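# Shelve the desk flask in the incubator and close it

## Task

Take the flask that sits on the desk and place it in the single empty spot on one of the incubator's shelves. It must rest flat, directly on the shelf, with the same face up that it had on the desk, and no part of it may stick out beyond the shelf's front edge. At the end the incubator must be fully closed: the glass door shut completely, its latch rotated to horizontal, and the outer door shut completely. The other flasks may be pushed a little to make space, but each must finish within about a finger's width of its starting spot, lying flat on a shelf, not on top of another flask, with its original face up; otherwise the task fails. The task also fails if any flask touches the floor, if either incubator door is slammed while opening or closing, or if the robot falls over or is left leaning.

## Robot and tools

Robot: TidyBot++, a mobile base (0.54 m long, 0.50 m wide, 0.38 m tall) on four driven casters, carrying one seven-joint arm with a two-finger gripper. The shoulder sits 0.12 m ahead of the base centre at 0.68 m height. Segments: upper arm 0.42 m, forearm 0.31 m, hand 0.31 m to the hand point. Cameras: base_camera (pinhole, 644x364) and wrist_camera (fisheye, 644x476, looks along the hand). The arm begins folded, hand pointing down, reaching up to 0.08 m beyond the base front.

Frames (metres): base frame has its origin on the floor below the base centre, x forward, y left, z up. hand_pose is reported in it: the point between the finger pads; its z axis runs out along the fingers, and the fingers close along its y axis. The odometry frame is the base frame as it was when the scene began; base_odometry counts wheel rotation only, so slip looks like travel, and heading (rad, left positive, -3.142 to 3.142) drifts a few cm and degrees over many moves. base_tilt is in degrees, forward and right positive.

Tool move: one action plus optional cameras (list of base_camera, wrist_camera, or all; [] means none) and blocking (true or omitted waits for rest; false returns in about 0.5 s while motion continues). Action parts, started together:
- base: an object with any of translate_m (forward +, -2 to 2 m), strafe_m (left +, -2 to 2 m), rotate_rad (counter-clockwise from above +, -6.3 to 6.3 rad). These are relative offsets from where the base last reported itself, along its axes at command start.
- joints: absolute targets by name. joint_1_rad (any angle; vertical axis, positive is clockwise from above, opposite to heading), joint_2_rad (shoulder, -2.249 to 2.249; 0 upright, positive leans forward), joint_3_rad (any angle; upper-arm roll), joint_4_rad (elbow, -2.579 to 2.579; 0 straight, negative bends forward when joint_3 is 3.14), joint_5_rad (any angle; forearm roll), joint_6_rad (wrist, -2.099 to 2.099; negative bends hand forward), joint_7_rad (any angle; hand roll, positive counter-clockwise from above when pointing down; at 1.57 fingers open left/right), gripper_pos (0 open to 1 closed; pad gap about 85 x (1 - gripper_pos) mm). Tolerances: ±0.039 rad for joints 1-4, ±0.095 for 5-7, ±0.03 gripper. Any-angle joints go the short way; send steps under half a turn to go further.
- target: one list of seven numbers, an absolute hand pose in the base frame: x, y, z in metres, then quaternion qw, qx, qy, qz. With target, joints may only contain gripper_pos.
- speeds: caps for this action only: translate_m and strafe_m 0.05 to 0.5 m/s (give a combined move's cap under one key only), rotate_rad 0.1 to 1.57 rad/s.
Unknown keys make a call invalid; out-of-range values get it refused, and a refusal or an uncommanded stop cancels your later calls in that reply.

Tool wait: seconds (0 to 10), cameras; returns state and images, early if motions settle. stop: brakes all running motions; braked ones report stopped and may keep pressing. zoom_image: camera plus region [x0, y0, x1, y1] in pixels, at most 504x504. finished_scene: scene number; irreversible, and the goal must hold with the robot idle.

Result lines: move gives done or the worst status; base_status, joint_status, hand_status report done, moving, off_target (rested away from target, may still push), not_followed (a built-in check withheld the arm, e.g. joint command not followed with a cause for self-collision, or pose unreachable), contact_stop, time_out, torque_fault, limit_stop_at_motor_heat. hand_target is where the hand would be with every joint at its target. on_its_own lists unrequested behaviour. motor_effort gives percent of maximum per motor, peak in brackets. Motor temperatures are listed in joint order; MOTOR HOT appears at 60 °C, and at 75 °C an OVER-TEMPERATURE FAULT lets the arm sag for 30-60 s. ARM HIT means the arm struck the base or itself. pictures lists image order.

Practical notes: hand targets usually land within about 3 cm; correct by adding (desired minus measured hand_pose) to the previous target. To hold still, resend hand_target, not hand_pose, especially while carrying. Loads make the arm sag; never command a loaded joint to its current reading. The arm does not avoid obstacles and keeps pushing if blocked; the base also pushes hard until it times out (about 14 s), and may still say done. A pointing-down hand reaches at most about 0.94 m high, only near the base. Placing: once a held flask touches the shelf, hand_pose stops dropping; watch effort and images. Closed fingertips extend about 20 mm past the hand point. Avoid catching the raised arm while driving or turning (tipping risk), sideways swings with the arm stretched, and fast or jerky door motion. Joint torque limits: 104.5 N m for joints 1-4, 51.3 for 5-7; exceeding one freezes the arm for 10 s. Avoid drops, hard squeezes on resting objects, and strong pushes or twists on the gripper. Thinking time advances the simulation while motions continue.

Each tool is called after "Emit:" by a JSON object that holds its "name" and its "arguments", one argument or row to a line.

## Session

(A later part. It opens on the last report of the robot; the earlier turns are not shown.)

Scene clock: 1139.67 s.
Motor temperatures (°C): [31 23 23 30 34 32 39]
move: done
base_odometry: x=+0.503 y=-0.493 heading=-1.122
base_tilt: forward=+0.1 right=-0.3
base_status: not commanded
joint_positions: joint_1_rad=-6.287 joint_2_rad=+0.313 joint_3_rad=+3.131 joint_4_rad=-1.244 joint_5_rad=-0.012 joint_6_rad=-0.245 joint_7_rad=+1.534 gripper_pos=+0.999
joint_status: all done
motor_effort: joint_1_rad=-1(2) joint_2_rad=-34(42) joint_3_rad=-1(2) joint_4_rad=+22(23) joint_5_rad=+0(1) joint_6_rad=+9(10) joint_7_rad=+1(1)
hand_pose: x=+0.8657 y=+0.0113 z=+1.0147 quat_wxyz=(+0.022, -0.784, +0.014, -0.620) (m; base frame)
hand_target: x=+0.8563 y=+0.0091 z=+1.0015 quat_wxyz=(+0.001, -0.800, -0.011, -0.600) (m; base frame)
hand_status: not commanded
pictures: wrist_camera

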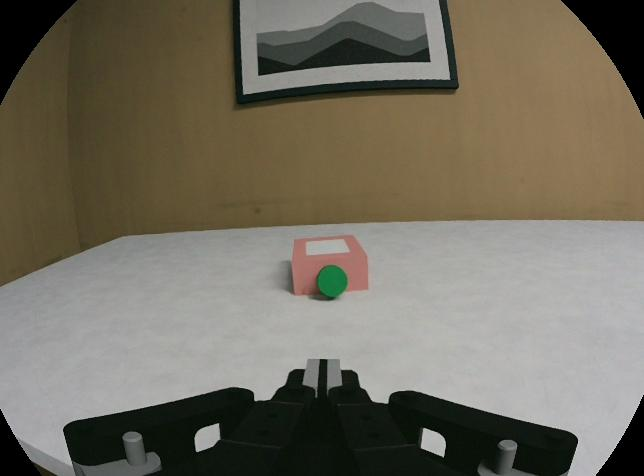

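Emit:
{"name": "move", "arguments": {
  "joints": {"joint_2_rad": 0.165, "joint_4_rad": -1.62, "joint_6_rad": 0.06, "gripper_pos": 0.0, "joint_7_rad": 1.64},
  "cameras": ["wrist_camera"]
}}

Scene clock: 1163.93 s.
Motor temperatures (°C): [31 23 23 30 34 32 39]
move: done
base_odometry: x=+0.503 y=-0.493 heading=-1.122
base_tilt: forward=+0.0 right=-0.2
base_status: not commanded
joint_positions: joint_1_rad=-6.287 joint_2_rad=+0.189 joint_3_rad=+3.131 joint_4_rad=-1.609 joint_5_rad=-0.012 joint_6_rad=+0.015 joint_7_rad=+1.565 gripper_pos=+0.000
joint_status: all done
motor_effort: joint_1_rad=+0(2) joint_2_rad=-28(34) joint_3_rad=-1(2) joint_4_rad=+21(23) joint_5_rad=+1(1) joint_6_rad=+9(10) joint_7_rad=+1(1)
hand_pose: x=+0.8085 y=+0.0103 z=+0.9589 quat_wxyz=(+0.011, -0.778, +0.003, -0.628) (m; base frame)
hand_target: x=+0.8027 y=+0.0079 z=+0.9823 quat_wxyz=(-0.015, -0.759, -0.025, -0.650) (m; base frame)
hand_status: not commanded
pictures: wrist_camera

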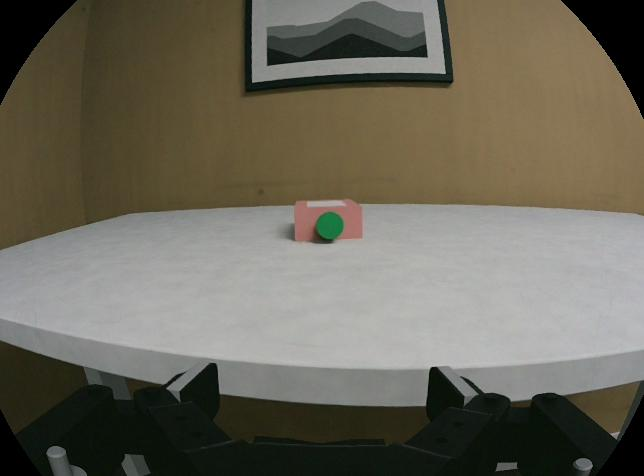

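Emit:
{"name": "move", "arguments": {
  "joints": {"joint_2_rad": 0.12},
  "cameras": []
}}

Emit:
{"name": "move", "arguments": {
  "base": {"translate_m": 0.18},
  "speeds": {"translate_m": 0.15},
  "cameras": ["wrist_camera"]
}}

Scene clock: 1171.93 s.
Motor temperatures (°C): [31 23 23 30 34 32 39]
move: done
base_odometry: x=+0.503 y=-0.493 heading=-1.122
base_tilt: forward=+0.0 right=-0.3
base_status: not commanded
joint_positions: joint_1_rad=-6.287 joint_2_rad=+0.134 joint_3_rad=+3.131 joint_4_rad=-1.612 joint_5_rad=-0.012 joint_6_rad=+0.020 joint_7_rad=+1.565 gripper_pos=+0.000
joint_status: all done
motor_effort: joint_1_rad=-1(1) joint_2_rad=-27(31) joint_3_rad=-1(2) joint_4_rad=+22(23) joint_5_rad=+0(1) joint_6_rad=+9(9) joint_7_rad=+1(1)
hand_pose: x=+0.7922 y=+0.0102 z=+0.9958 quat_wxyz=(+0.011, -0.760, +0.002, -0.650) (m; base frame)
hand_target: x=+0.7885 y=+0.0079 z=+1.0127 quat_wxyz=(-0.015, -0.744, -0.024, -0.667) (m; base frame)
hand_status: not commanded
pictures: none
No camera images: "cameras" was empty.

Scene clock: 1173.77 s.
Motor temperatures (°C): [31 23 23 30 34 32 39]
move: done
base_odometry: x=+0.581 y=-0.655 heading=-1.121
base_tilt: forward=+0.0 right=-0.3
base_status: done
joint_positions: joint_1_rad=-6.287 joint_2_rad=+0.129 joint_3_rad=+3.131 joint_4_rad=-1.613 joint_5_rad=-0.012 joint_6_rad=+0.021 joint_7_rad=+1.565 gripper_pos=+0.000
joint_status: not commanded
motor_effort: joint_1_rad=+0(1) joint_2_rad=-27(30) joint_3_rad=-1(2) joint_4_rad=+22(22) joint_5_rad=+0(1) joint_6_rad=+9(9) joint_7_rad=+0(1)
hand_pose: x=+0.7906 y=+0.0102 z=+0.9991 quat_wxyz=(+0.011, -0.758, +0.002, -0.652) (m; base frame)
hand_target: x=+0.7885 y=+0.0079 z=+1.0127 quat_wxyz=(-0.015, -0.744, -0.024, -0.667) (m; base frame)
hand_status: not commanded
pictures: wrist_camera

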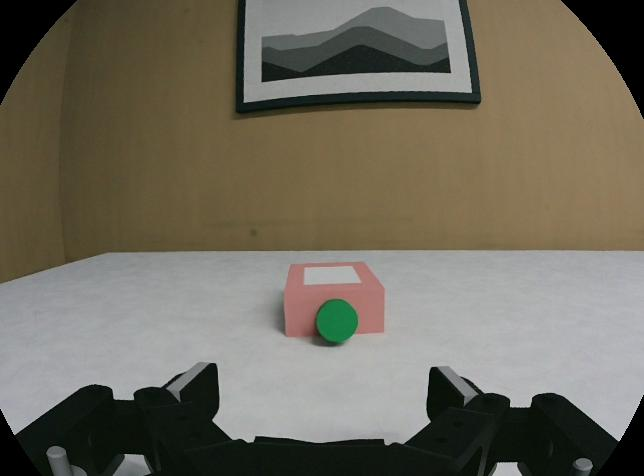

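Emit:
{"name": "move", "arguments": {
  "joints": {"joint_2_rad": 0.15},
  "cameras": []
}}

Emit:
{"name": "move", "arguments": {
  "base": {"translate_m": 0.1},
  "speeds": {"translate_m": 0.12},
  "cameras": ["wrist_camera"]
}}

Scene clock: 1179.80 s.
Motor temperatures (°C): [31 23 23 30 34 32 39]
move: done
base_odometry: x=+0.581 y=-0.655 heading=-1.121
base_tilt: forward=+0.1 right=-0.3
base_status: not commanded
joint_positions: joint_1_rad=-6.287 joint_2_rad=+0.145 joint_3_rad=+3.131 joint_4_rad=-1.613 joint_5_rad=-0.012 joint_6_rad=+0.021 joint_7_rad=+1.565 gripper_pos=+0.000
joint_status: all done
motor_effort: joint_1_rad=+0(1) joint_2_rad=-27(28) joint_3_rad=-1(2) joint_4_rad=+22(22) joint_5_rad=+0(1) joint_6_rad=+9(9) joint_7_rad=+0(1)
hand_pose: x=+0.7956 y=+0.0102 z=+0.9876 quat_wxyz=(+0.011, -0.764, +0.002, -0.646) (m; base frame)
hand_target: x=+0.7981 y=+0.0079 z=+0.9925 quat_wxyz=(-0.015, -0.754, -0.025, -0.656) (m; base frame)
hand_status: not commanded
pictures: none
No camera images: "cameras" was empty.

Scene clock: 1181.23 s.
Motor temperatures (°C): [31 23 23 30 34 32 39]
move: done
base_odometry: x=+0.625 y=-0.746 heading=-1.121
base_tilt: forward=+0.0 right=-0.3
base_status: done
joint_positions: joint_1_rad=-6.287 joint_2_rad=+0.154 joint_3_rad=+3.131 joint_4_rad=-1.614 joint_5_rad=-0.012 joint_6_rad=+0.021 joint_7_rad=+1.565 gripper_pos=+0.000
joint_status: not commanded
motor_effort: joint_1_rad=+1(1) joint_2_rad=-27(30) joint_3_rad=-1(2) joint_4_rad=+21(23) joint_5_rad=+0(1) joint_6_rad=+9(9) joint_7_rad=+1(1)
hand_pose: x=+0.7980 y=+0.0102 z=+0.9820 quat_wxyz=(+0.011, -0.766, +0.002, -0.642) (m; base frame)
hand_target: x=+0.7981 y=+0.0079 z=+0.9925 quat_wxyz=(-0.015, -0.754, -0.025, -0.656) (m; base frame)
hand_status: not commanded
pictures: wrist_camera

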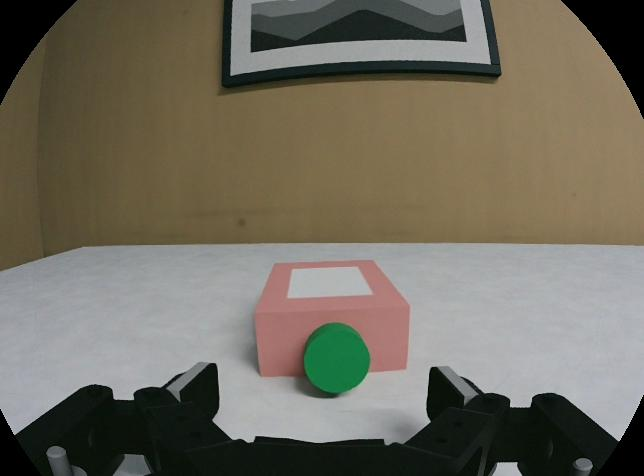

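Emit:
{"name": "move", "arguments": {
  "base": {"translate_m": 0.05, "strafe_m": -0.004},
  "speeds": {"translate_m": 0.06},
  "cameras": ["wrist_camera"]
}}

Scene clock: 1190.00 s.
Motor temperatures (°C): [31 23 23 30 34 32 39]
move: done
base_odometry: x=+0.643 y=-0.792 heading=-1.121
base_tilt: forward=+0.1 right=-0.3
base_status: done
joint_positions: joint_1_rad=-6.287 joint_2_rad=+0.155 joint_3_rad=+3.131 joint_4_rad=-1.614 joint_5_rad=-0.012 joint_6_rad=+0.021 joint_7_rad=+1.565 gripper_pos=+0.000
joint_status: not commanded
motor_effort: joint_1_rad=-1(1) joint_2_rad=-27(30) joint_3_rad=-1(2) joint_4_rad=+22(23) joint_5_rad=+0(1) joint_6_rad=+9(9) joint_7_rad=+0(1)
hand_pose: x=+0.7983 y=+0.0102 z=+0.9814 quat_wxyz=(+0.011, -0.767, +0.002, -0.642) (m; base frame)
hand_target: x=+0.7981 y=+0.0079 z=+0.9925 quat_wxyz=(-0.015, -0.754, -0.025, -0.656) (m; base frame)
hand_status: not commanded
pictures: wrist_camera

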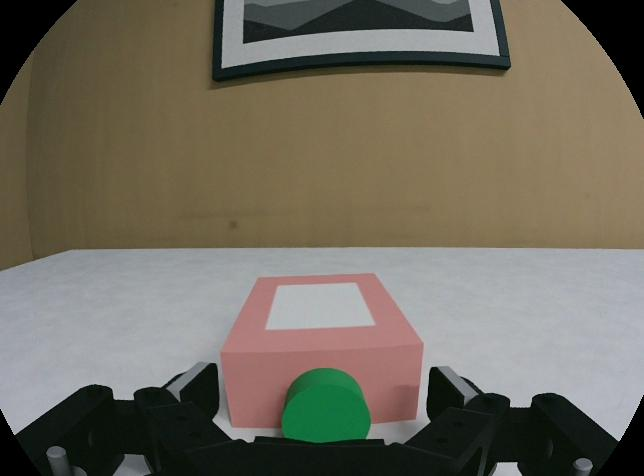

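Emit:
{"name": "move", "arguments": {
  "base": {"translate_m": 0.005},
  "speeds": {"translate_m": 0.06},
  "cameras": []
}}

Emit:
{"name": "move", "arguments": {
  "joints": {"gripper_pos": 0.8},
  "cameras": ["wrist_camera"]
}}

Scene clock: 1201.07 s.
Motor temperatures (°C): [31 23 23 30 34 32 39]
move: done
base_odometry: x=+0.645 y=-0.797 heading=-1.121
base_tilt: forward=+0.1 right=-0.3
base_status: done
joint_positions: joint_1_rad=-6.287 joint_2_rad=+0.155 joint_3_rad=+3.131 joint_4_rad=-1.614 joint_5_rad=-0.012 joint_6_rad=+0.022 joint_7_rad=+1.565 gripper_pos=+0.000
joint_status: not commanded
motor_effort: joint_1_rad=+0(1) joint_2_rad=-28(31) joint_3_rad=-1(3) joint_4_rad=+21(22) joint_5_rad=+1(1) joint_6_rad=+9(9) joint_7_rad=+1(1)
hand_pose: x=+0.7985 y=+0.0102 z=+0.9810 quat_wxyz=(+0.011, -0.767, +0.002, -0.642) (m; base frame)
hand_target: x=+0.7981 y=+0.0079 z=+0.9925 quat_wxyz=(-0.015, -0.754, -0.025, -0.656) (m; base frame)
hand_status: not commanded
pictures: none
No camera images: "cameras" was empty.

Scene clock: 1202.07 s.
Motor temperatures (°C): [31 23 23 30 34 32 39]
move: done
base_odometry: x=+0.645 y=-0.797 heading=-1.121
base_tilt: forward=+0.0 right=-0.3
base_status: not commanded
joint_positions: joint_1_rad=-6.287 joint_2_rad=+0.155 joint_3_rad=+3.131 joint_4_rad=-1.614 joint_5_rad=-0.012 joint_6_rad=+0.024 joint_7_rad=+1.566 gripper_pos=+0.800
joint_status: all done
motor_effort: joint_1_rad=+0(1) joint_2_rad=-28(28) joint_3_rad=-1(2) joint_4_rad=+22(22) joint_5_rad=+0(1) joint_6_rad=+9(9) joint_7_rad=+1(1)
hand_pose: x=+0.7986 y=+0.0102 z=+0.9818 quat_wxyz=(+0.010, -0.766, +0.002, -0.643) (m; base frame)
hand_target: x=+0.7981 y=+0.0079 z=+0.9925 quat_wxyz=(-0.015, -0.754, -0.025, -0.656) (m; base frame)
hand_status: not commanded
pictures: wrist_camera

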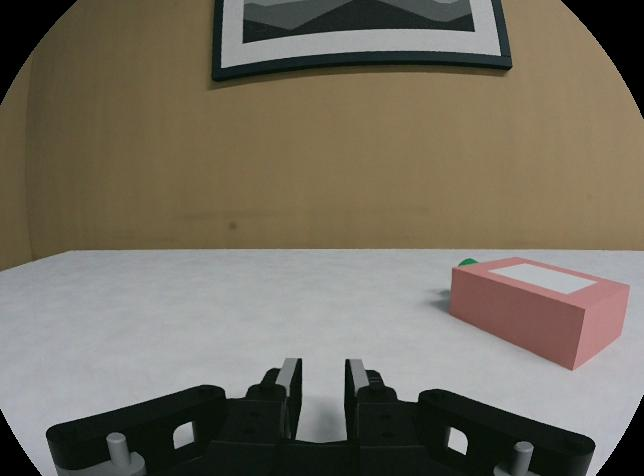

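Emit:
{"name": "move", "arguments": {
  "joints": {"joint_6_rad": 0.2, "gripper_pos": 1.0},
  "base": {"translate_m": -0.2},
  "speeds": {"translate_m": 0.25},
  "cameras": []
}}

Emit:
{"name": "move", "arguments": {
  "joints": {"joint_2_rad": 0.40, "joint_4_rad": -1.13, "joint_6_rad": 0.0},
  "base": {"strafe_m": -0.115},
  "speeds": {"strafe_m": 0.2},
  "cameras": ["wrist_camera"]
}}

Scene clock: 1235.80 s.
Motor temperatures (°C): [31 23 23 30 34 32 39]
move: done
base_odometry: x=+0.558 y=-0.617 heading=-1.121
base_tilt: forward=+0.0 right=-0.3
base_status: done
joint_positions: joint_1_rad=-6.286 joint_2_rad=+0.158 joint_3_rad=+3.131 joint_4_rad=-1.617 joint_5_rad=-0.012 joint_6_rad=+0.178 joint_7_rad=+1.566 gripper_pos=+0.999
joint_status: all done
motor_effort: joint_1_rad=+0(2) joint_2_rad=-28(31) joint_3_rad=-1(2) joint_4_rad=+22(23) joint_5_rad=+0(1) joint_6_rad=+9(10) joint_7_rad=+0(1)
hand_pose: x=+0.8040 y=+0.0092 z=+1.0259 quat_wxyz=(+0.010, -0.716, +0.003, -0.698) (m; base frame)
hand_target: x=+0.8011 y=+0.0073 z=+1.0359 quat_wxyz=(-0.017, -0.706, -0.022, -0.707) (m; base frame)
hand_status: not commanded
pictures: none
No camera images: "cameras" was empty.

Scene clock: 1237.50 s.
Motor temperatures (°C): [31 23 23 30 34 32 39]
move: done
base_odometry: x=+0.454 y=-0.667 heading=-1.121
base_tilt: forward=+0.0 right=-0.3
base_status: done
joint_positions: joint_1_rad=-6.283 joint_2_rad=+0.396 joint_3_rad=+3.131 joint_4_rad=-1.151 joint_5_rad=-0.012 joint_6_rad=+0.056 joint_7_rad=+1.566 gripper_pos=+0.999
joint_status: all done
motor_effort: joint_1_rad=-1(3) joint_2_rad=-36(38) joint_3_rad=-1(3) joint_4_rad=+22(23) joint_5_rad=+1(1) joint_6_rad=+9(10) joint_7_rad=+1(1)
hand_pose: x=+0.9056 y=+0.0067 z=+1.1024 quat_wxyz=(+0.011, -0.678, +0.004, -0.735) (m; base frame)
hand_target: x=+0.9078 y=+0.0075 z=+1.0949 quat_wxyz=(-0.015, -0.692, -0.022, -0.721) (m; base frame)
hand_status: not commanded
pictures: wrist_camera

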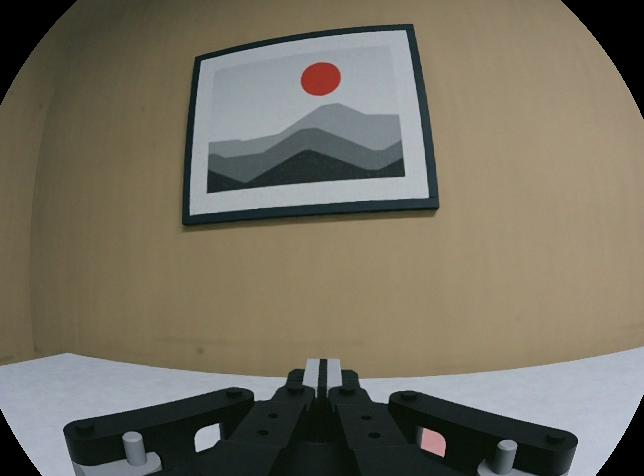

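Emit:
{"name": "move", "arguments": {
  "joints": {"joint_6_rad": -0.2},
  "cameras": ["wrist_camera"]
}}

Scene clock: 1241.47 s.
Motor temperatures (°C): [31 23 23 30 34 32 39]
move: done
base_odometry: x=+0.454 y=-0.667 heading=-1.121
base_tilt: forward=+0.1 right=-0.3
base_status: not commanded
joint_positions: joint_1_rad=-6.283 joint_2_rad=+0.407 joint_3_rad=+3.131 joint_4_rad=-1.142 joint_5_rad=-0.012 joint_6_rad=-0.164 joint_7_rad=+1.566 gripper_pos=+0.999
joint_status: all done
motor_effort: joint_1_rad=+0(1) joint_2_rad=-37(39) joint_3_rad=-2(2) joint_4_rad=+22(24) joint_5_rad=+0(1) joint_6_rad=+9(11) joint_7_rad=+1(1)
hand_pose: x=+0.9079 y=+0.0078 z=+1.0308 quat_wxyz=(+0.011, -0.756, +0.004, -0.655) (m; base frame)
hand_target: x=+0.9041 y=+0.0085 z=+1.0329 quat_wxyz=(-0.013, -0.761, -0.025, -0.649) (m; base frame)
hand_status: not commanded
pictures: wrist_camera

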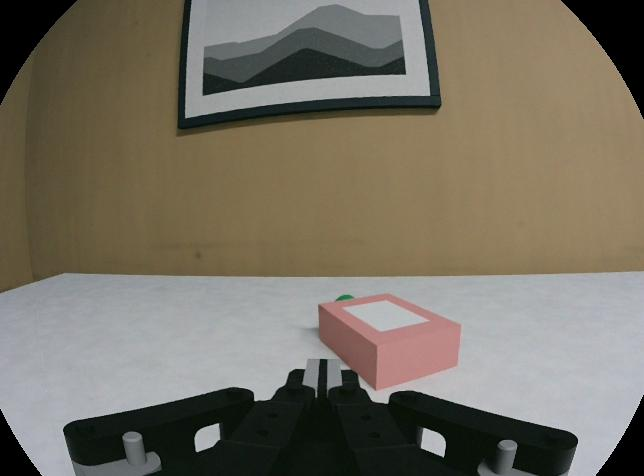

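Emit:
{"name": "move", "arguments": {
  "base": {"translate_m": 0.24},
  "speeds": {"translate_m": 0.2},
  "cameras": ["wrist_camera"]
}}

Scene clock: 1252.57 s.
Motor temperatures (°C): [31 23 23 30 34 32 39]
move: done
base_odometry: x=+0.558 y=-0.883 heading=-1.121
base_tilt: forward=+0.1 right=-0.3
base_status: done
joint_positions: joint_1_rad=-6.283 joint_2_rad=+0.410 joint_3_rad=+3.131 joint_4_rad=-1.142 joint_5_rad=-0.012 joint_6_rad=-0.164 joint_7_rad=+1.566 gripper_pos=+0.999
joint_status: not commanded
motor_effort: joint_1_rad=-1(1) joint_2_rad=-37(40) joint_3_rad=-1(2) joint_4_rad=+22(24) joint_5_rad=+0(1) joint_6_rad=+9(9) joint_7_rad=+0(1)
hand_pose: x=+0.9088 y=+0.0078 z=+1.0288 quat_wxyz=(+0.011, -0.757, +0.004, -0.654) (m; base frame)
hand_target: x=+0.9041 y=+0.0085 z=+1.0329 quat_wxyz=(-0.013, -0.761, -0.025, -0.649) (m; base frame)
hand_status: not commanded
pictures: wrist_camera

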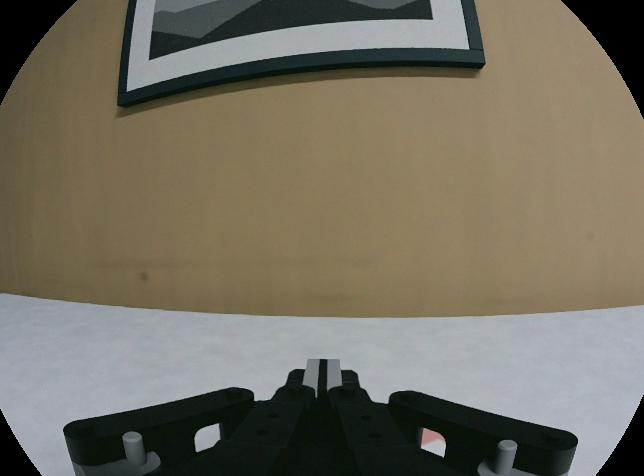

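Emit:
{"name": "move", "arguments": {
  "base": {"translate_m": -0.05},
  "speeds": {"translate_m": 0.2},
  "cameras": ["wrist_camera"]
}}

Scene clock: 1263.23 s.
Motor temperatures (°C): [31 23 23 30 34 32 39]
move: done
base_odometry: x=+0.537 y=-0.838 heading=-1.121
base_tilt: forward=+0.0 right=-0.3
base_status: done
joint_positions: joint_1_rad=-6.283 joint_2_rad=+0.403 joint_3_rad=+3.131 joint_4_rad=-1.141 joint_5_rad=-0.012 joint_6_rad=-0.164 joint_7_rad=+1.566 gripper_pos=+0.999
joint_status: not commanded
motor_effort: joint_1_rad=+0(2) joint_2_rad=-37(40) joint_3_rad=-1(3) joint_4_rad=+22(23) joint_5_rad=+0(1) joint_6_rad=+9(10) joint_7_rad=+1(1)
hand_pose: x=+0.9065 y=+0.0078 z=+1.0345 quat_wxyz=(+0.011, -0.754, +0.004, -0.657) (m; base frame)
hand_target: x=+0.9041 y=+0.0085 z=+1.0329 quat_wxyz=(-0.013, -0.761, -0.025, -0.649) (m; base frame)
hand_status: not commanded
pictures: wrist_camera

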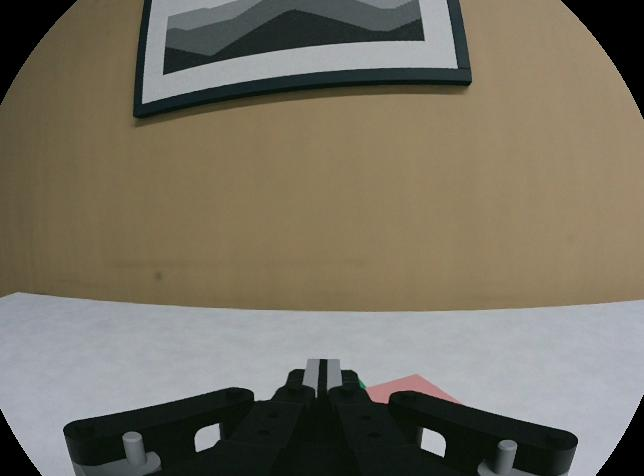

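Emit:
{"name": "move", "arguments": {
  "base": {"strafe_m": -0.03},
  "speeds": {"strafe_m": 0.1},
  "cameras": []
}}

Emit:
{"name": "move", "arguments": {
  "joints": {"joint_6_rad": -0.36},
  "cameras": ["wrist_camera"]
}}

Scene clock: 1270.57 s.
Motor temperatures (°C): [31 23 23 30 34 32 39]
move: done
base_odometry: x=+0.510 y=-0.851 heading=-1.121
base_tilt: forward=+0.1 right=-0.3
base_status: done
joint_positions: joint_1_rad=-6.279 joint_2_rad=+0.403 joint_3_rad=+3.131 joint_4_rad=-1.141 joint_5_rad=-0.012 joint_6_rad=-0.164 joint_7_rad=+1.566 gripper_pos=+0.999
joint_status: not commanded
motor_effort: joint_1_rad=+0(3) joint_2_rad=-37(38) joint_3_rad=-1(4) joint_4_rad=+22(23) joint_5_rad=+0(1) joint_6_rad=+9(9) joint_7_rad=+0(1)
hand_pose: x=+0.9065 y=+0.0050 z=+1.0344 quat_wxyz=(+0.010, -0.754, +0.005, -0.657) (m; base frame)
hand_target: x=+0.9041 y=+0.0085 z=+1.0329 quat_wxyz=(-0.013, -0.761, -0.025, -0.649) (m; base frame)
hand_status: not commanded
pictures: none
No camera images: "cameras" was empty.

Scene clock: 1271.47 s.
Motor temperatures (°C): [31 23 23 30 34 32 39]
move: done
base_odometry: x=+0.510 y=-0.851 heading=-1.121
base_tilt: forward=+0.1 right=-0.3
base_status: not commanded
joint_positions: joint_1_rad=-6.279 joint_2_rad=+0.394 joint_3_rad=+3.131 joint_4_rad=-1.124 joint_5_rad=-0.012 joint_6_rad=-0.306 joint_7_rad=+1.566 gripper_pos=+0.999
joint_status: all done
motor_effort: joint_1_rad=+0(1) joint_2_rad=-32(36) joint_3_rad=-2(2) joint_4_rad=+19(22) joint_5_rad=+0(1) joint_6_rad=+6(9) joint_7_rad=+0(1)
hand_pose: x=+0.8956 y=+0.0056 z=+1.0093 quat_wxyz=(+0.010, -0.791, +0.004, -0.612) (m; base frame)
hand_target: x=+0.8923 y=+0.0092 z=+0.9846 quat_wxyz=(-0.010, -0.810, -0.027, -0.586) (m; base frame)
hand_status: not commanded
pictures: wrist_camera

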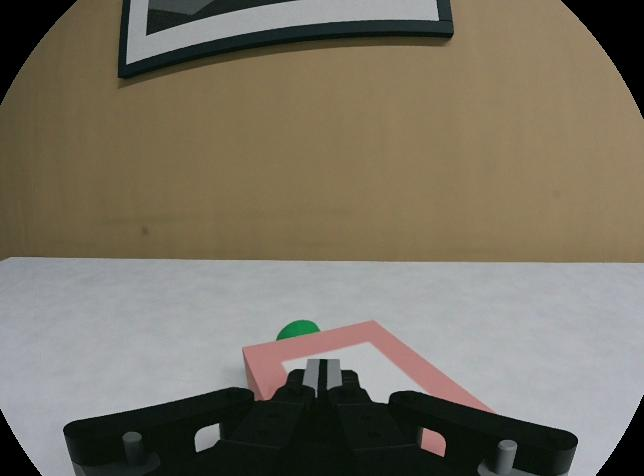

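Emit:
{"name": "move", "arguments": {
  "base": {"translate_m": -0.05, "strafe_m": 0.07},
  "speeds": {"translate_m": 0.05},
  "cameras": ["wrist_camera"]
}}

Emit:
{"name": "move", "arguments": {
  "base": {"translate_m": -0.07, "strafe_m": 0.03},
  "speeds": {"translate_m": 0.05},
  "cameras": ["wrist_camera"]
}}

Scene clock: 1285.93 s.
Motor temperatures (°C): [31 23 23 30 34 32 39]
move: done
base_odometry: x=+0.551 y=-0.776 heading=-1.121
base_tilt: forward=+0.1 right=-0.3
base_status: done
joint_positions: joint_1_rad=-6.279 joint_2_rad=+0.394 joint_3_rad=+3.131 joint_4_rad=-1.124 joint_5_rad=-0.012 joint_6_rad=-0.307 joint_7_rad=+1.566 gripper_pos=+0.999
joint_status: not commanded
motor_effort: joint_1_rad=+0(3) joint_2_rad=-33(35) joint_3_rad=-2(3) joint_4_rad=+20(21) joint_5_rad=+0(1) joint_6_rad=+7(8) joint_7_rad=+0(1)
hand_pose: x=+0.8956 y=+0.0060 z=+1.0093 quat_wxyz=(+0.010, -0.791, +0.004, -0.612) (m; base frame)
hand_target: x=+0.8923 y=+0.0092 z=+0.9846 quat_wxyz=(-0.010, -0.810, -0.027, -0.586) (m; base frame)
hand_status: not commanded
pictures: wrist_camera

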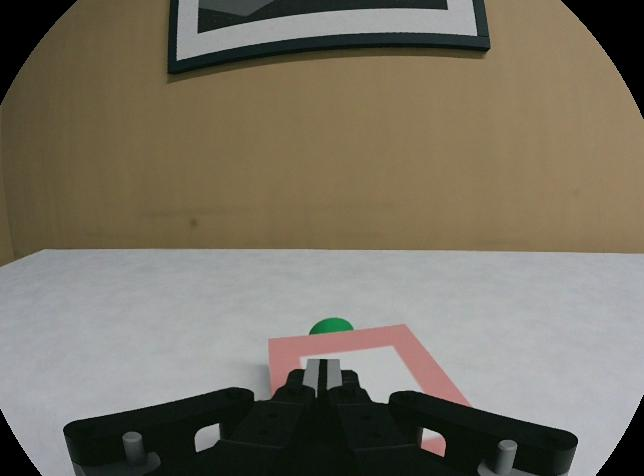

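Scene clock: 1287.93 s.
Motor temperatures (°C): [31 23 23 30 34 32 39]
move: done
base_odometry: x=+0.548 y=-0.699 heading=-1.121
base_tilt: forward=+0.0 right=-0.4
base_status: done
joint_positions: joint_1_rad=-6.280 joint_2_rad=+0.394 joint_3_rad=+3.131 joint_4_rad=-1.123 joint_5_rad=-0.012 joint_6_rad=-0.308 joint_7_rad=+1.566 gripper_pos=+0.999
joint_status: not commanded
motor_effort: joint_1_rad=+1(3) joint_2_rad=-33(36) joint_3_rad=-1(3) joint_4_rad=+20(21) joint_5_rad=+0(1) joint_6_rad=+7(8) joint_7_rad=+0(1)
hand_pose: x=+0.8954 y=+0.0061 z=+1.0092 quat_wxyz=(+0.010, -0.791, +0.004, -0.612) (m; base frame)
hand_target: x=+0.8923 y=+0.0092 z=+0.9846 quat_wxyz=(-0.010, -0.810, -0.027, -0.586) (m; base frame)
hand_status: not commanded
pictures: wrist_camera

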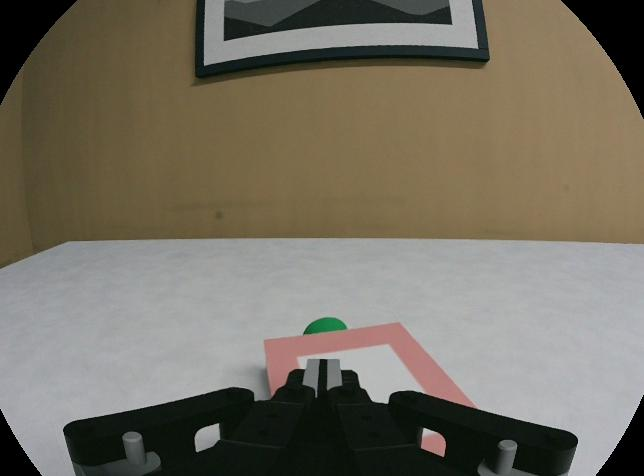

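Emit:
{"name": "move", "arguments": {
  "base": {"strafe_m": 0.15, "translate_m": -0.01},
  "speeds": {"strafe_m": 0.06},
  "cameras": ["wrist_camera"]
}}

Scene clock: 1335.23 s.
Motor temperatures (°C): [31 23 23 30 34 32 39]
move: done
base_odometry: x=+0.678 y=-0.625 heading=-1.121
base_tilt: forward=+0.1 right=-0.3
base_status: done
joint_positions: joint_1_rad=-6.279 joint_2_rad=+0.394 joint_3_rad=+3.131 joint_4_rad=-1.123 joint_5_rad=-0.012 joint_6_rad=-0.308 joint_7_rad=+1.566 gripper_pos=+0.999
joint_status: not commanded
motor_effort: joint_1_rad=+0(5) joint_2_rad=-32(33) joint_3_rad=-2(4) joint_4_rad=+19(20) joint_5_rad=+0(1) joint_6_rad=+6(8) joint_7_rad=+1(1)
hand_pose: x=+0.8954 y=+0.0055 z=+1.0092 quat_wxyz=(+0.010, -0.791, +0.004, -0.612) (m; base frame)
hand_target: x=+0.8923 y=+0.0092 z=+0.9846 quat_wxyz=(-0.010, -0.810, -0.027, -0.586) (m; base frame)
hand_status: not commanded
pictures: wrist_camera

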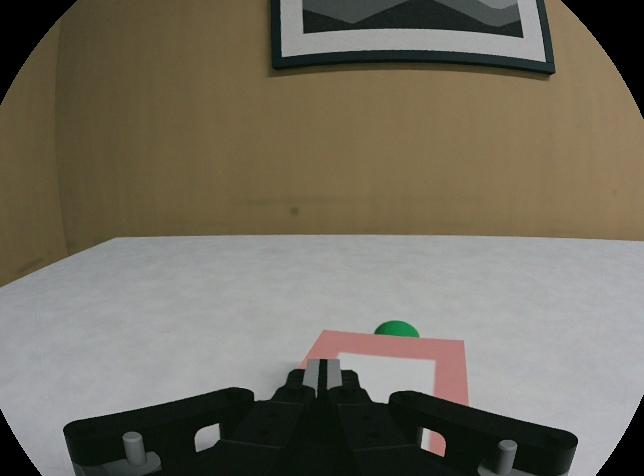

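Emit:
{"name": "move", "arguments": {
  "base": {"translate_m": 0.15},
  "speeds": {"translate_m": 0.06},
  "cameras": ["wrist_camera"]
}}

Emit:
{"name": "move", "arguments": {
  "base": {"translate_m": -0.1},
  "speeds": {"translate_m": 0.06},
  "cameras": ["wrist_camera"]
}}

Scene clock: 1351.30 s.
Motor temperatures (°C): [31 23 23 30 34 32 39]
move: done
base_odometry: x=+0.744 y=-0.760 heading=-1.121
base_tilt: forward=+0.1 right=-0.4
base_status: done
joint_positions: joint_1_rad=-6.279 joint_2_rad=+0.393 joint_3_rad=+3.131 joint_4_rad=-1.123 joint_5_rad=-0.012 joint_6_rad=-0.309 joint_7_rad=+1.566 gripper_pos=+0.999
joint_status: not commanded
motor_effort: joint_1_rad=-1(2) joint_2_rad=-33(35) joint_3_rad=-2(3) joint_4_rad=+19(21) joint_5_rad=+0(1) joint_6_rad=+7(8) joint_7_rad=+0(1)
hand_pose: x=+0.8952 y=+0.0055 z=+1.0094 quat_wxyz=(+0.010, -0.791, +0.004, -0.612) (m; base frame)
hand_target: x=+0.8923 y=+0.0092 z=+0.9846 quat_wxyz=(-0.010, -0.810, -0.027, -0.586) (m; base frame)
hand_status: not commanded
pictures: wrist_camera

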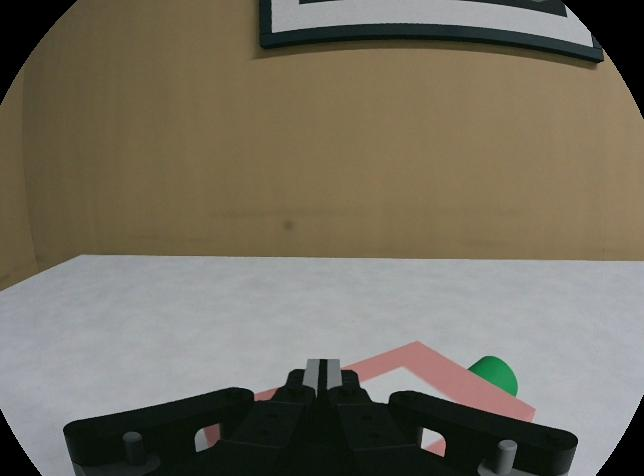

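Scene clock: 1353.47 s.
Motor temperatures (°C): [31 23 23 30 34 32 39]
move: done
base_odometry: x=+0.700 y=-0.670 heading=-1.121
base_tilt: forward=+0.0 right=-0.3
base_status: done
joint_positions: joint_1_rad=-6.279 joint_2_rad=+0.393 joint_3_rad=+3.131 joint_4_rad=-1.123 joint_5_rad=-0.012 joint_6_rad=-0.310 joint_7_rad=+1.566 gripper_pos=+0.999
joint_status: not commanded
motor_effort: joint_1_rad=+0(2) joint_2_rad=-33(36) joint_3_rad=-1(2) joint_4_rad=+20(22) joint_5_rad=+0(1) joint_6_rad=+7(9) joint_7_rad=+0(1)
hand_pose: x=+0.8951 y=+0.0056 z=+1.0094 quat_wxyz=(+0.010, -0.791, +0.004, -0.612) (m; base frame)
hand_target: x=+0.8923 y=+0.0092 z=+0.9846 quat_wxyz=(-0.010, -0.810, -0.027, -0.586) (m; base frame)
hand_status: not commanded
pictures: wrist_camera

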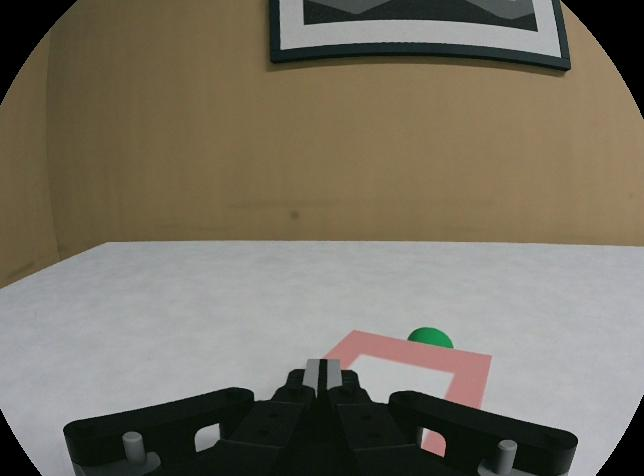

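Emit:
{"name": "move", "arguments": {
  "joints": {"joint_6_rad": -0.2},
  "cameras": []
}}

Emit:
{"name": "move", "arguments": {
  "base": {"strafe_m": -0.06, "translate_m": 0.01},
  "speeds": {"strafe_m": 0.1},
  "cameras": ["wrist_camera"]
}}

Emit:
{"name": "move", "arguments": {
  "joints": {"joint_6_rad": -0.40},
  "cameras": ["wrist_camera"]
}}

Emit:
{"name": "move", "arguments": {
  "base": {"strafe_m": 0.1},
  "speeds": {"strafe_m": 0.05},
  "cameras": ["wrist_camera"]
}}

Scene clock: 1367.17 s.
Motor temperatures (°C): [31 23 23 30 34 32 39]
move: done
base_odometry: x=+0.700 y=-0.670 heading=-1.121
base_tilt: forward=+0.0 right=-0.4
base_status: not commanded
joint_positions: joint_1_rad=-6.279 joint_2_rad=+0.400 joint_3_rad=+3.131 joint_4_rad=-1.128 joint_5_rad=-0.012 joint_6_rad=-0.203 joint_7_rad=+1.566 gripper_pos=+0.999
joint_status: all done
motor_effort: joint_1_rad=+0(1) joint_2_rad=-37(38) joint_3_rad=-1(2) joint_4_rad=+22(24) joint_5_rad=+0(1) joint_6_rad=+9(10) joint_7_rad=+1(1)
hand_pose: x=+0.9039 y=+0.0051 z=+1.0334 quat_wxyz=(+0.010, -0.761, +0.005, -0.648) (m; base frame)
hand_target: x=+0.9041 y=+0.0085 z=+1.0329 quat_wxyz=(-0.013, -0.761, -0.025, -0.649) (m; base frame)
hand_status: not commanded
pictures: none
No camera images: "cameras" was empty.

Scene clock: 1368.30 s.
Motor temperatures (°C): [31 23 23 30 34 32 39]
move: done
base_odometry: x=+0.651 y=-0.705 heading=-1.120
base_tilt: forward=+0.0 right=-0.3
base_status: done
joint_positions: joint_1_rad=-6.280 joint_2_rad=+0.400 joint_3_rad=+3.131 joint_4_rad=-1.128 joint_5_rad=-0.012 joint_6_rad=-0.203 joint_7_rad=+1.566 gripper_pos=+0.999
joint_status: not commanded
motor_effort: joint_1_rad=+0(4) joint_2_rad=-37(37) joint_3_rad=-1(4) joint_4_rad=+22(23) joint_5_rad=+0(1) joint_6_rad=+9(9) joint_7_rad=+1(1)
hand_pose: x=+0.9040 y=+0.0061 z=+1.0333 quat_wxyz=(+0.010, -0.761, +0.004, -0.648) (m; base frame)
hand_target: x=+0.9041 y=+0.0085 z=+1.0329 quat_wxyz=(-0.013, -0.761, -0.025, -0.649) (m; base frame)
hand_status: not commanded
pictures: wrist_camera

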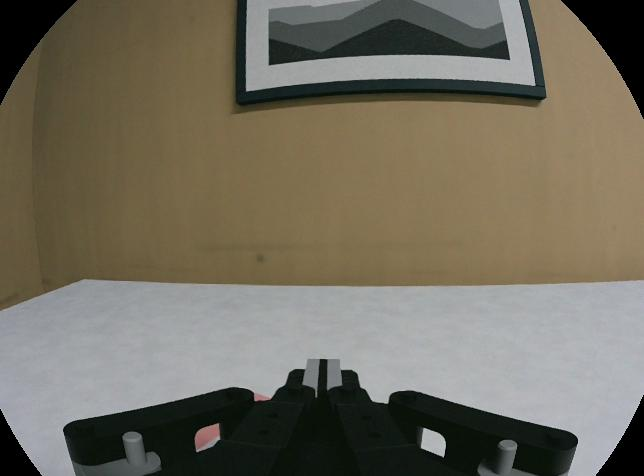

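Scene clock: 1369.03 s.
Motor temperatures (°C): [31 23 23 30 34 32 39]
move: done
base_odometry: x=+0.651 y=-0.705 heading=-1.121
base_tilt: forward=+0.0 right=-0.2
base_status: not commanded
joint_positions: joint_1_rad=-6.280 joint_2_rad=+0.386 joint_3_rad=+3.131 joint_4_rad=-1.113 joint_5_rad=-0.012 joint_6_rad=-0.349 joint_7_rad=+1.567 gripper_pos=+0.999
joint_status: all done
motor_effort: joint_1_rad=-1(2) joint_2_rad=-31(36) joint_3_rad=-2(2) joint_4_rad=+18(22) joint_5_rad=+0(1) joint_6_rad=+5(9) joint_7_rad=+0(1)
hand_pose: x=+0.8902 y=+0.0067 z=+1.0092 quat_wxyz=(+0.010, -0.798, +0.004, -0.603) (m; base frame)
hand_target: x=+0.8882 y=+0.0093 z=+0.9728 quat_wxyz=(-0.010, -0.822, -0.028, -0.569) (m; base frame)
hand_status: not commanded
pictures: wrist_camera

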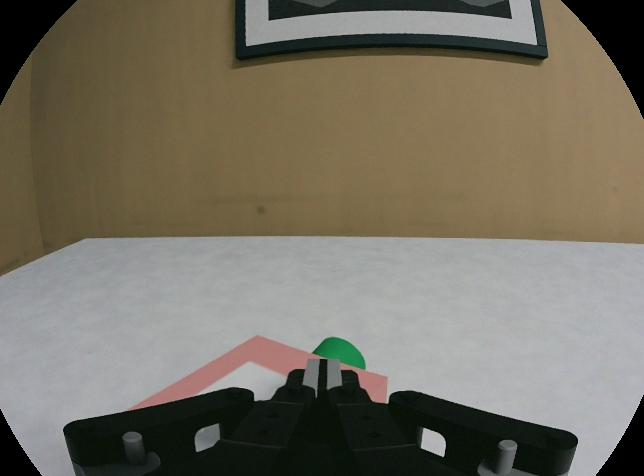

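Scene clock: 1371.50 s.
Motor temperatures (°C): [31 23 23 30 34 32 39]
move: done
base_odometry: x=+0.741 y=-0.661 heading=-1.121
base_tilt: forward=+0.1 right=-0.3
base_status: done
joint_positions: joint_1_rad=-6.279 joint_2_rad=+0.386 joint_3_rad=+3.131 joint_4_rad=-1.113 joint_5_rad=-0.012 joint_6_rad=-0.349 joint_7_rad=+1.567 gripper_pos=+0.999
joint_status: not commanded
motor_effort: joint_1_rad=-1(4) joint_2_rad=-32(33) joint_3_rad=-1(3) joint_4_rad=+18(19) joint_5_rad=+0(1) joint_6_rad=+6(7) joint_7_rad=+1(1)
hand_pose: x=+0.8901 y=+0.0061 z=+1.0093 quat_wxyz=(+0.010, -0.798, +0.004, -0.603) (m; base frame)
hand_target: x=+0.8882 y=+0.0093 z=+0.9728 quat_wxyz=(-0.010, -0.822, -0.028, -0.569) (m; base frame)
hand_status: not commanded
pictures: wrist_camera

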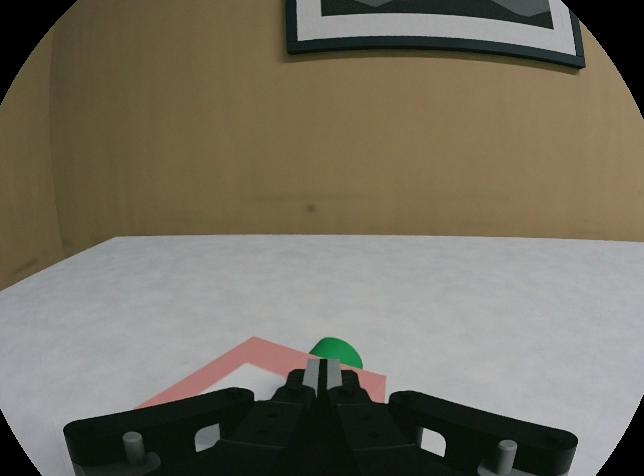

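Emit:
{"name": "move", "arguments": {
  "base": {"strafe_m": -0.2},
  "speeds": {"strafe_m": 0.05},
  "cameras": ["wrist_camera"]
}}

Emit:
{"name": "move", "arguments": {
  "base": {"strafe_m": -0.1},
  "speeds": {"strafe_m": 0.05},
  "cameras": ["wrist_camera"]
}}

Scene clock: 1387.50 s.
Motor temperatures (°C): [31 23 23 30 34 32 39]
move: done
base_odometry: x=+0.561 y=-0.748 heading=-1.121
base_tilt: forward=+0.0 right=-0.2
base_status: done
joint_positions: joint_1_rad=-6.284 joint_2_rad=+0.386 joint_3_rad=+3.131 joint_4_rad=-1.113 joint_5_rad=-0.012 joint_6_rad=-0.349 joint_7_rad=+1.567 gripper_pos=+0.999
joint_status: not commanded
motor_effort: joint_1_rad=+0(3) joint_2_rad=-31(32) joint_3_rad=-1(2) joint_4_rad=+18(19) joint_5_rad=+0(1) joint_6_rad=+6(7) joint_7_rad=+0(1)
hand_pose: x=+0.8901 y=+0.0092 z=+1.0093 quat_wxyz=(+0.011, -0.798, +0.002, -0.603) (m; base frame)
hand_target: x=+0.8882 y=+0.0093 z=+0.9728 quat_wxyz=(-0.010, -0.822, -0.028, -0.569) (m; base frame)
hand_status: not commanded
pictures: wrist_camera

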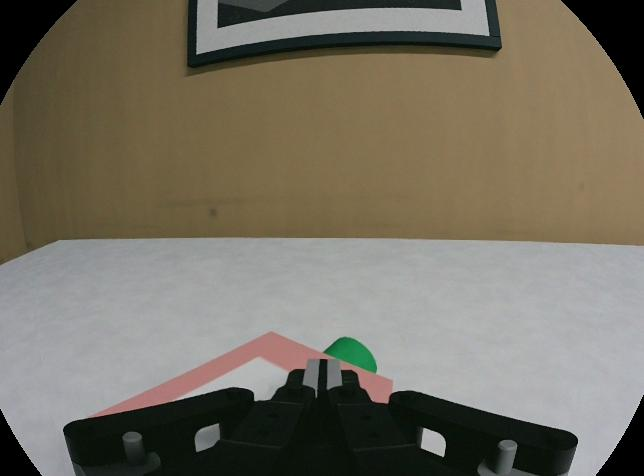

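Scene clock: 1389.97 s.
Motor temperatures (°C): [31 23 23 30 34 32 39]
move: done
base_odometry: x=+0.470 y=-0.792 heading=-1.121
base_tilt: forward=+0.1 right=-0.3
base_status: done
joint_positions: joint_1_rad=-6.286 joint_2_rad=+0.386 joint_3_rad=+3.131 joint_4_rad=-1.113 joint_5_rad=-0.012 joint_6_rad=-0.349 joint_7_rad=+1.567 gripper_pos=+0.999
joint_status: not commanded
motor_effort: joint_1_rad=+1(3) joint_2_rad=-31(31) joint_3_rad=-1(3) joint_4_rad=+18(19) joint_5_rad=+0(1) joint_6_rad=+6(6) joint_7_rad=+1(1)
hand_pose: x=+0.8901 y=+0.0110 z=+1.0093 quat_wxyz=(+0.012, -0.798, +0.001, -0.603) (m; base frame)
hand_target: x=+0.8882 y=+0.0093 z=+0.9728 quat_wxyz=(-0.010, -0.822, -0.028, -0.569) (m; base frame)
hand_status: not commanded
pictures: wrist_camera

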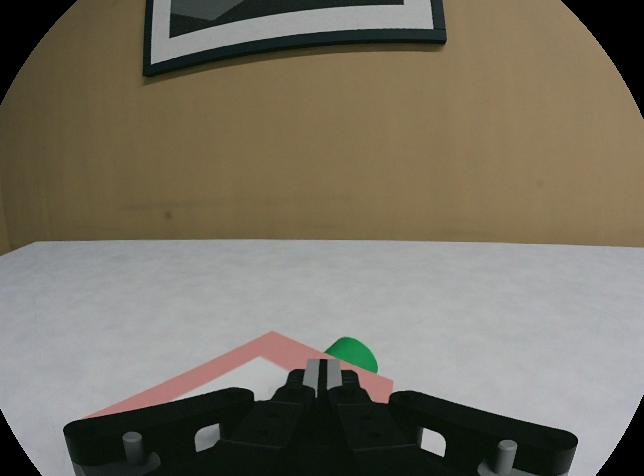

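Emit:
{"name": "move", "arguments": {
  "joints": {"joint_6_rad": -0.33},
  "cameras": []
}}

Emit:
{"name": "move", "arguments": {
  "base": {"strafe_m": -0.15},
  "speeds": {"strafe_m": 0.08},
  "cameras": ["wrist_camera"]
}}

Scene clock: 1405.07 s.
Motor temperatures (°C): [31 23 23 30 34 32 39]
move: done
base_odometry: x=+0.470 y=-0.792 heading=-1.121
base_tilt: forward=+0.1 right=-0.3
base_status: not commanded
joint_positions: joint_1_rad=-6.286 joint_2_rad=+0.391 joint_3_rad=+3.131 joint_4_rad=-1.120 joint_5_rad=-0.012 joint_6_rad=-0.320 joint_7_rad=+1.567 gripper_pos=+0.999
joint_status: all done
motor_effort: joint_1_rad=-1(1) joint_2_rad=-33(35) joint_3_rad=-1(2) joint_4_rad=+19(21) joint_5_rad=+0(1) joint_6_rad=+6(9) joint_7_rad=+0(1)
hand_pose: x=+0.8939 y=+0.0109 z=+1.0092 quat_wxyz=(+0.012, -0.793, +0.001, -0.609) (m; base frame)
hand_target: x=+0.8951 y=+0.0090 z=+0.9935 quat_wxyz=(-0.011, -0.801, -0.027, -0.598) (m; base frame)
hand_status: not commanded
pictures: none
No camera images: "cameras" was empty.

Scene clock: 1407.47 s.
Motor temperatures (°C): [31 23 23 30 34 32 39]
move: done
base_odometry: x=+0.335 y=-0.857 heading=-1.121
base_tilt: forward=+0.0 right=-0.3
base_status: done
joint_positions: joint_1_rad=-6.286 joint_2_rad=+0.391 joint_3_rad=+3.131 joint_4_rad=-1.120 joint_5_rad=-0.012 joint_6_rad=-0.320 joint_7_rad=+1.567 gripper_pos=+0.999
joint_status: not commanded
motor_effort: joint_1_rad=-1(3) joint_2_rad=-33(34) joint_3_rad=-1(2) joint_4_rad=+20(20) joint_5_rad=+0(1) joint_6_rad=+7(7) joint_7_rad=+0(1)
hand_pose: x=+0.8939 y=+0.0113 z=+1.0094 quat_wxyz=(+0.012, -0.793, +0.001, -0.609) (m; base frame)
hand_target: x=+0.8951 y=+0.0090 z=+0.9935 quat_wxyz=(-0.011, -0.801, -0.027, -0.598) (m; base frame)
hand_status: not commanded
pictures: wrist_camera

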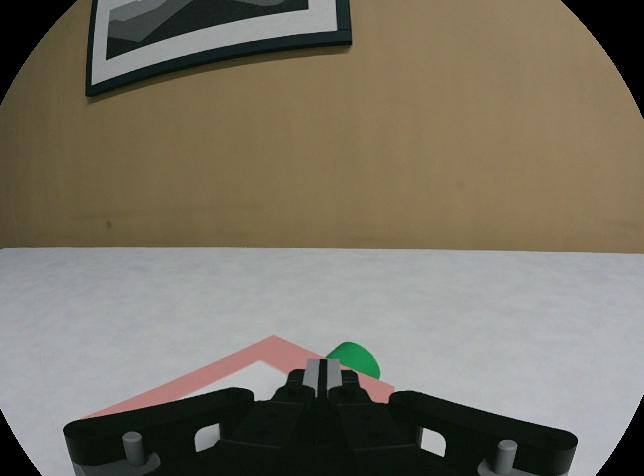

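Emit:
{"name": "move", "arguments": {
  "joints": {"joint_6_rad": -0.45},
  "cameras": []
}}

Emit:
{"name": "move", "arguments": {
  "base": {"translate_m": 0.158, "strafe_m": 0.513, "rotate_rad": -0.6},
  "speeds": {"strafe_m": 0.13, "rotate_rad": 0.145},
  "cameras": ["wrist_camera"]
}}

Scene clock: 1417.50 s.
Motor temperatures (°C): [31 23 23 30 34 32 39]
move: done
base_odometry: x=+0.335 y=-0.857 heading=-1.121
base_tilt: forward=+0.0 right=-0.3
base_status: not commanded
joint_positions: joint_1_rad=-6.286 joint_2_rad=+0.377 joint_3_rad=+3.131 joint_4_rad=-1.102 joint_5_rad=-0.012 joint_6_rad=-0.394 joint_7_rad=+1.567 gripper_pos=+0.999
joint_status: all done
motor_effort: joint_1_rad=-1(1) joint_2_rad=-29(33) joint_3_rad=-1(2) joint_4_rad=+16(19) joint_5_rad=+0(0) joint_6_rad=+4(7) joint_7_rad=+0(1)
hand_pose: x=+0.8838 y=+0.0115 z=+1.0094 quat_wxyz=(+0.012, -0.805, +0.001, -0.593) (m; base frame)
hand_target: x=+0.8824 y=+0.0095 z=+0.9584 quat_wxyz=(-0.009, -0.836, -0.029, -0.549) (m; base frame)
hand_status: not commanded
pictures: none
No camera images: "cameras" was empty.

Scene clock: 1422.23 s.
Motor temperatures (°C): [31 23 23 30 34 32 39]
move: done
base_odometry: x=+0.866 y=-0.777 heading=-1.722
base_tilt: forward=+0.1 right=-0.3
base_status: done
joint_positions: joint_1_rad=-6.285 joint_2_rad=+0.376 joint_3_rad=+3.131 joint_4_rad=-1.102 joint_5_rad=-0.012 joint_6_rad=-0.395 joint_7_rad=+1.567 gripper_pos=+0.999
joint_status: not commanded
motor_effort: joint_1_rad=+0(3) joint_2_rad=-29(31) joint_3_rad=-1(3) joint_4_rad=+17(19) joint_5_rad=+0(1) joint_6_rad=+5(6) joint_7_rad=+0(1)
hand_pose: x=+0.8837 y=+0.0106 z=+1.0094 quat_wxyz=(+0.012, -0.806, +0.001, -0.592) (m; base frame)
hand_target: x=+0.8824 y=+0.0095 z=+0.9584 quat_wxyz=(-0.009, -0.836, -0.029, -0.549) (m; base frame)
hand_status: not commanded
pictures: wrist_camera

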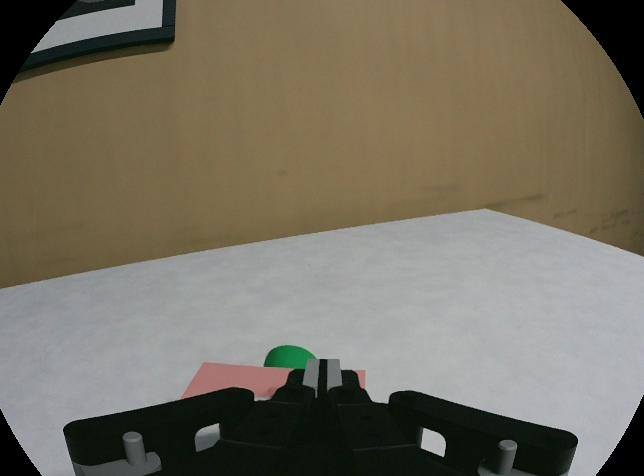

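Emit:
{"name": "move", "arguments": {
  "joints": {"joint_6_rad": 0.0},
  "cameras": []
}}

Emit:
{"name": "move", "arguments": {
  "joints": {"joint_2_rad": 0.1, "joint_4_rad": -1.05, "joint_6_rad": -1.0},
  "cameras": ["wrist_camera"]
}}

Scene clock: 1471.17 s.
Motor temperatures (°C): [31 23 23 29 34 32 39]
move: done
base_odometry: x=+0.866 y=-0.777 heading=-1.722
base_tilt: forward=+0.1 right=-0.3
base_status: not commanded
joint_positions: joint_1_rad=-6.285 joint_2_rad=+0.406 joint_3_rad=+3.131 joint_4_rad=-1.128 joint_5_rad=-0.012 joint_6_rad=-0.033 joint_7_rad=+1.567 gripper_pos=+0.999
joint_status: all done
motor_effort: joint_1_rad=-1(1) joint_2_rad=-37(39) joint_3_rad=-2(2) joint_4_rad=+22(24) joint_5_rad=+0(1) joint_6_rad=+9(10) joint_7_rad=+0(1)
hand_pose: x=+0.9106 y=+0.0090 z=+1.0805 quat_wxyz=(+0.012, -0.706, +0.003, -0.708) (m; base frame)
hand_target: x=+0.9078 y=+0.0075 z=+1.0949 quat_wxyz=(-0.015, -0.692, -0.022, -0.721) (m; base frame)
hand_status: not commanded
pictures: none
No camera images: "cameras" was empty.

Scene clock: 1473.07 s.
Motor temperatures (°C): [31 23 23 29 34 32 39]
move: done
base_odometry: x=+0.866 y=-0.777 heading=-1.722
base_tilt: forward=+0.0 right=-0.3
base_status: not commanded
joint_positions: joint_1_rad=-6.285 joint_2_rad=+0.102 joint_3_rad=+3.131 joint_4_rad=-1.065 joint_5_rad=-0.012 joint_6_rad=-0.944 joint_7_rad=+1.567 gripper_pos=+0.999
joint_status: all done
motor_effort: joint_1_rad=+0(1) joint_2_rad=-24(39) joint_3_rad=-1(2) joint_4_rad=+20(24) joint_5_rad=+0(1) joint_6_rad=+8(10) joint_7_rad=+0(1)
hand_pose: x=+0.7177 y=+0.0116 z=+1.0643 quat_wxyz=(+0.011, -0.870, -0.003, -0.493) (m; base frame)
hand_target: x=+0.7083 y=+0.0106 z=+1.0585 quat_wxyz=(-0.007, -0.879, -0.034, -0.476) (m; base frame)
hand_status: not commanded
pictures: wrist_camera

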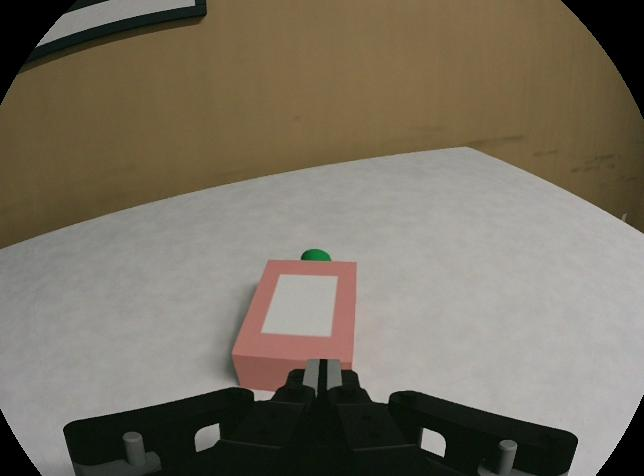

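Emit:
{"name": "move", "arguments": {
  "base": {"translate_m": 0.27, "strafe_m": -0.323, "rotate_rad": 0.602},
  "speeds": {"strafe_m": 0.2, "rotate_rad": 0.3},
  "cameras": ["wrist_camera"]
}}

Scene clock: 1497.63 s.
Motor temperatures (°C): [31 23 23 29 34 32 39]
move: done
base_odometry: x=+0.506 y=-0.995 heading=-1.119
base_tilt: forward=+0.0 right=-0.3
base_status: done
joint_positions: joint_1_rad=-6.280 joint_2_rad=+0.103 joint_3_rad=+3.131 joint_4_rad=-1.064 joint_5_rad=-0.012 joint_6_rad=-0.948 joint_7_rad=+1.567 gripper_pos=+0.999
joint_status: not commanded
motor_effort: joint_1_rad=+0(3) joint_2_rad=-24(27) joint_3_rad=-1(4) joint_4_rad=+20(21) joint_5_rad=+0(1) joint_6_rad=+8(8) joint_7_rad=+0(1)
hand_pose: x=+0.7176 y=+0.0084 z=+1.0624 quat_wxyz=(+0.009, -0.871, +0.000, -0.491) (m; base frame)
hand_target: x=+0.7083 y=+0.0106 z=+1.0585 quat_wxyz=(-0.007, -0.879, -0.034, -0.476) (m; base frame)
hand_status: not commanded
pictures: wrist_camera

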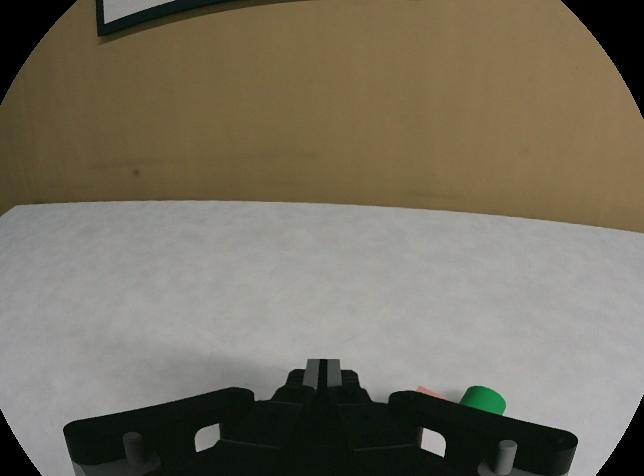

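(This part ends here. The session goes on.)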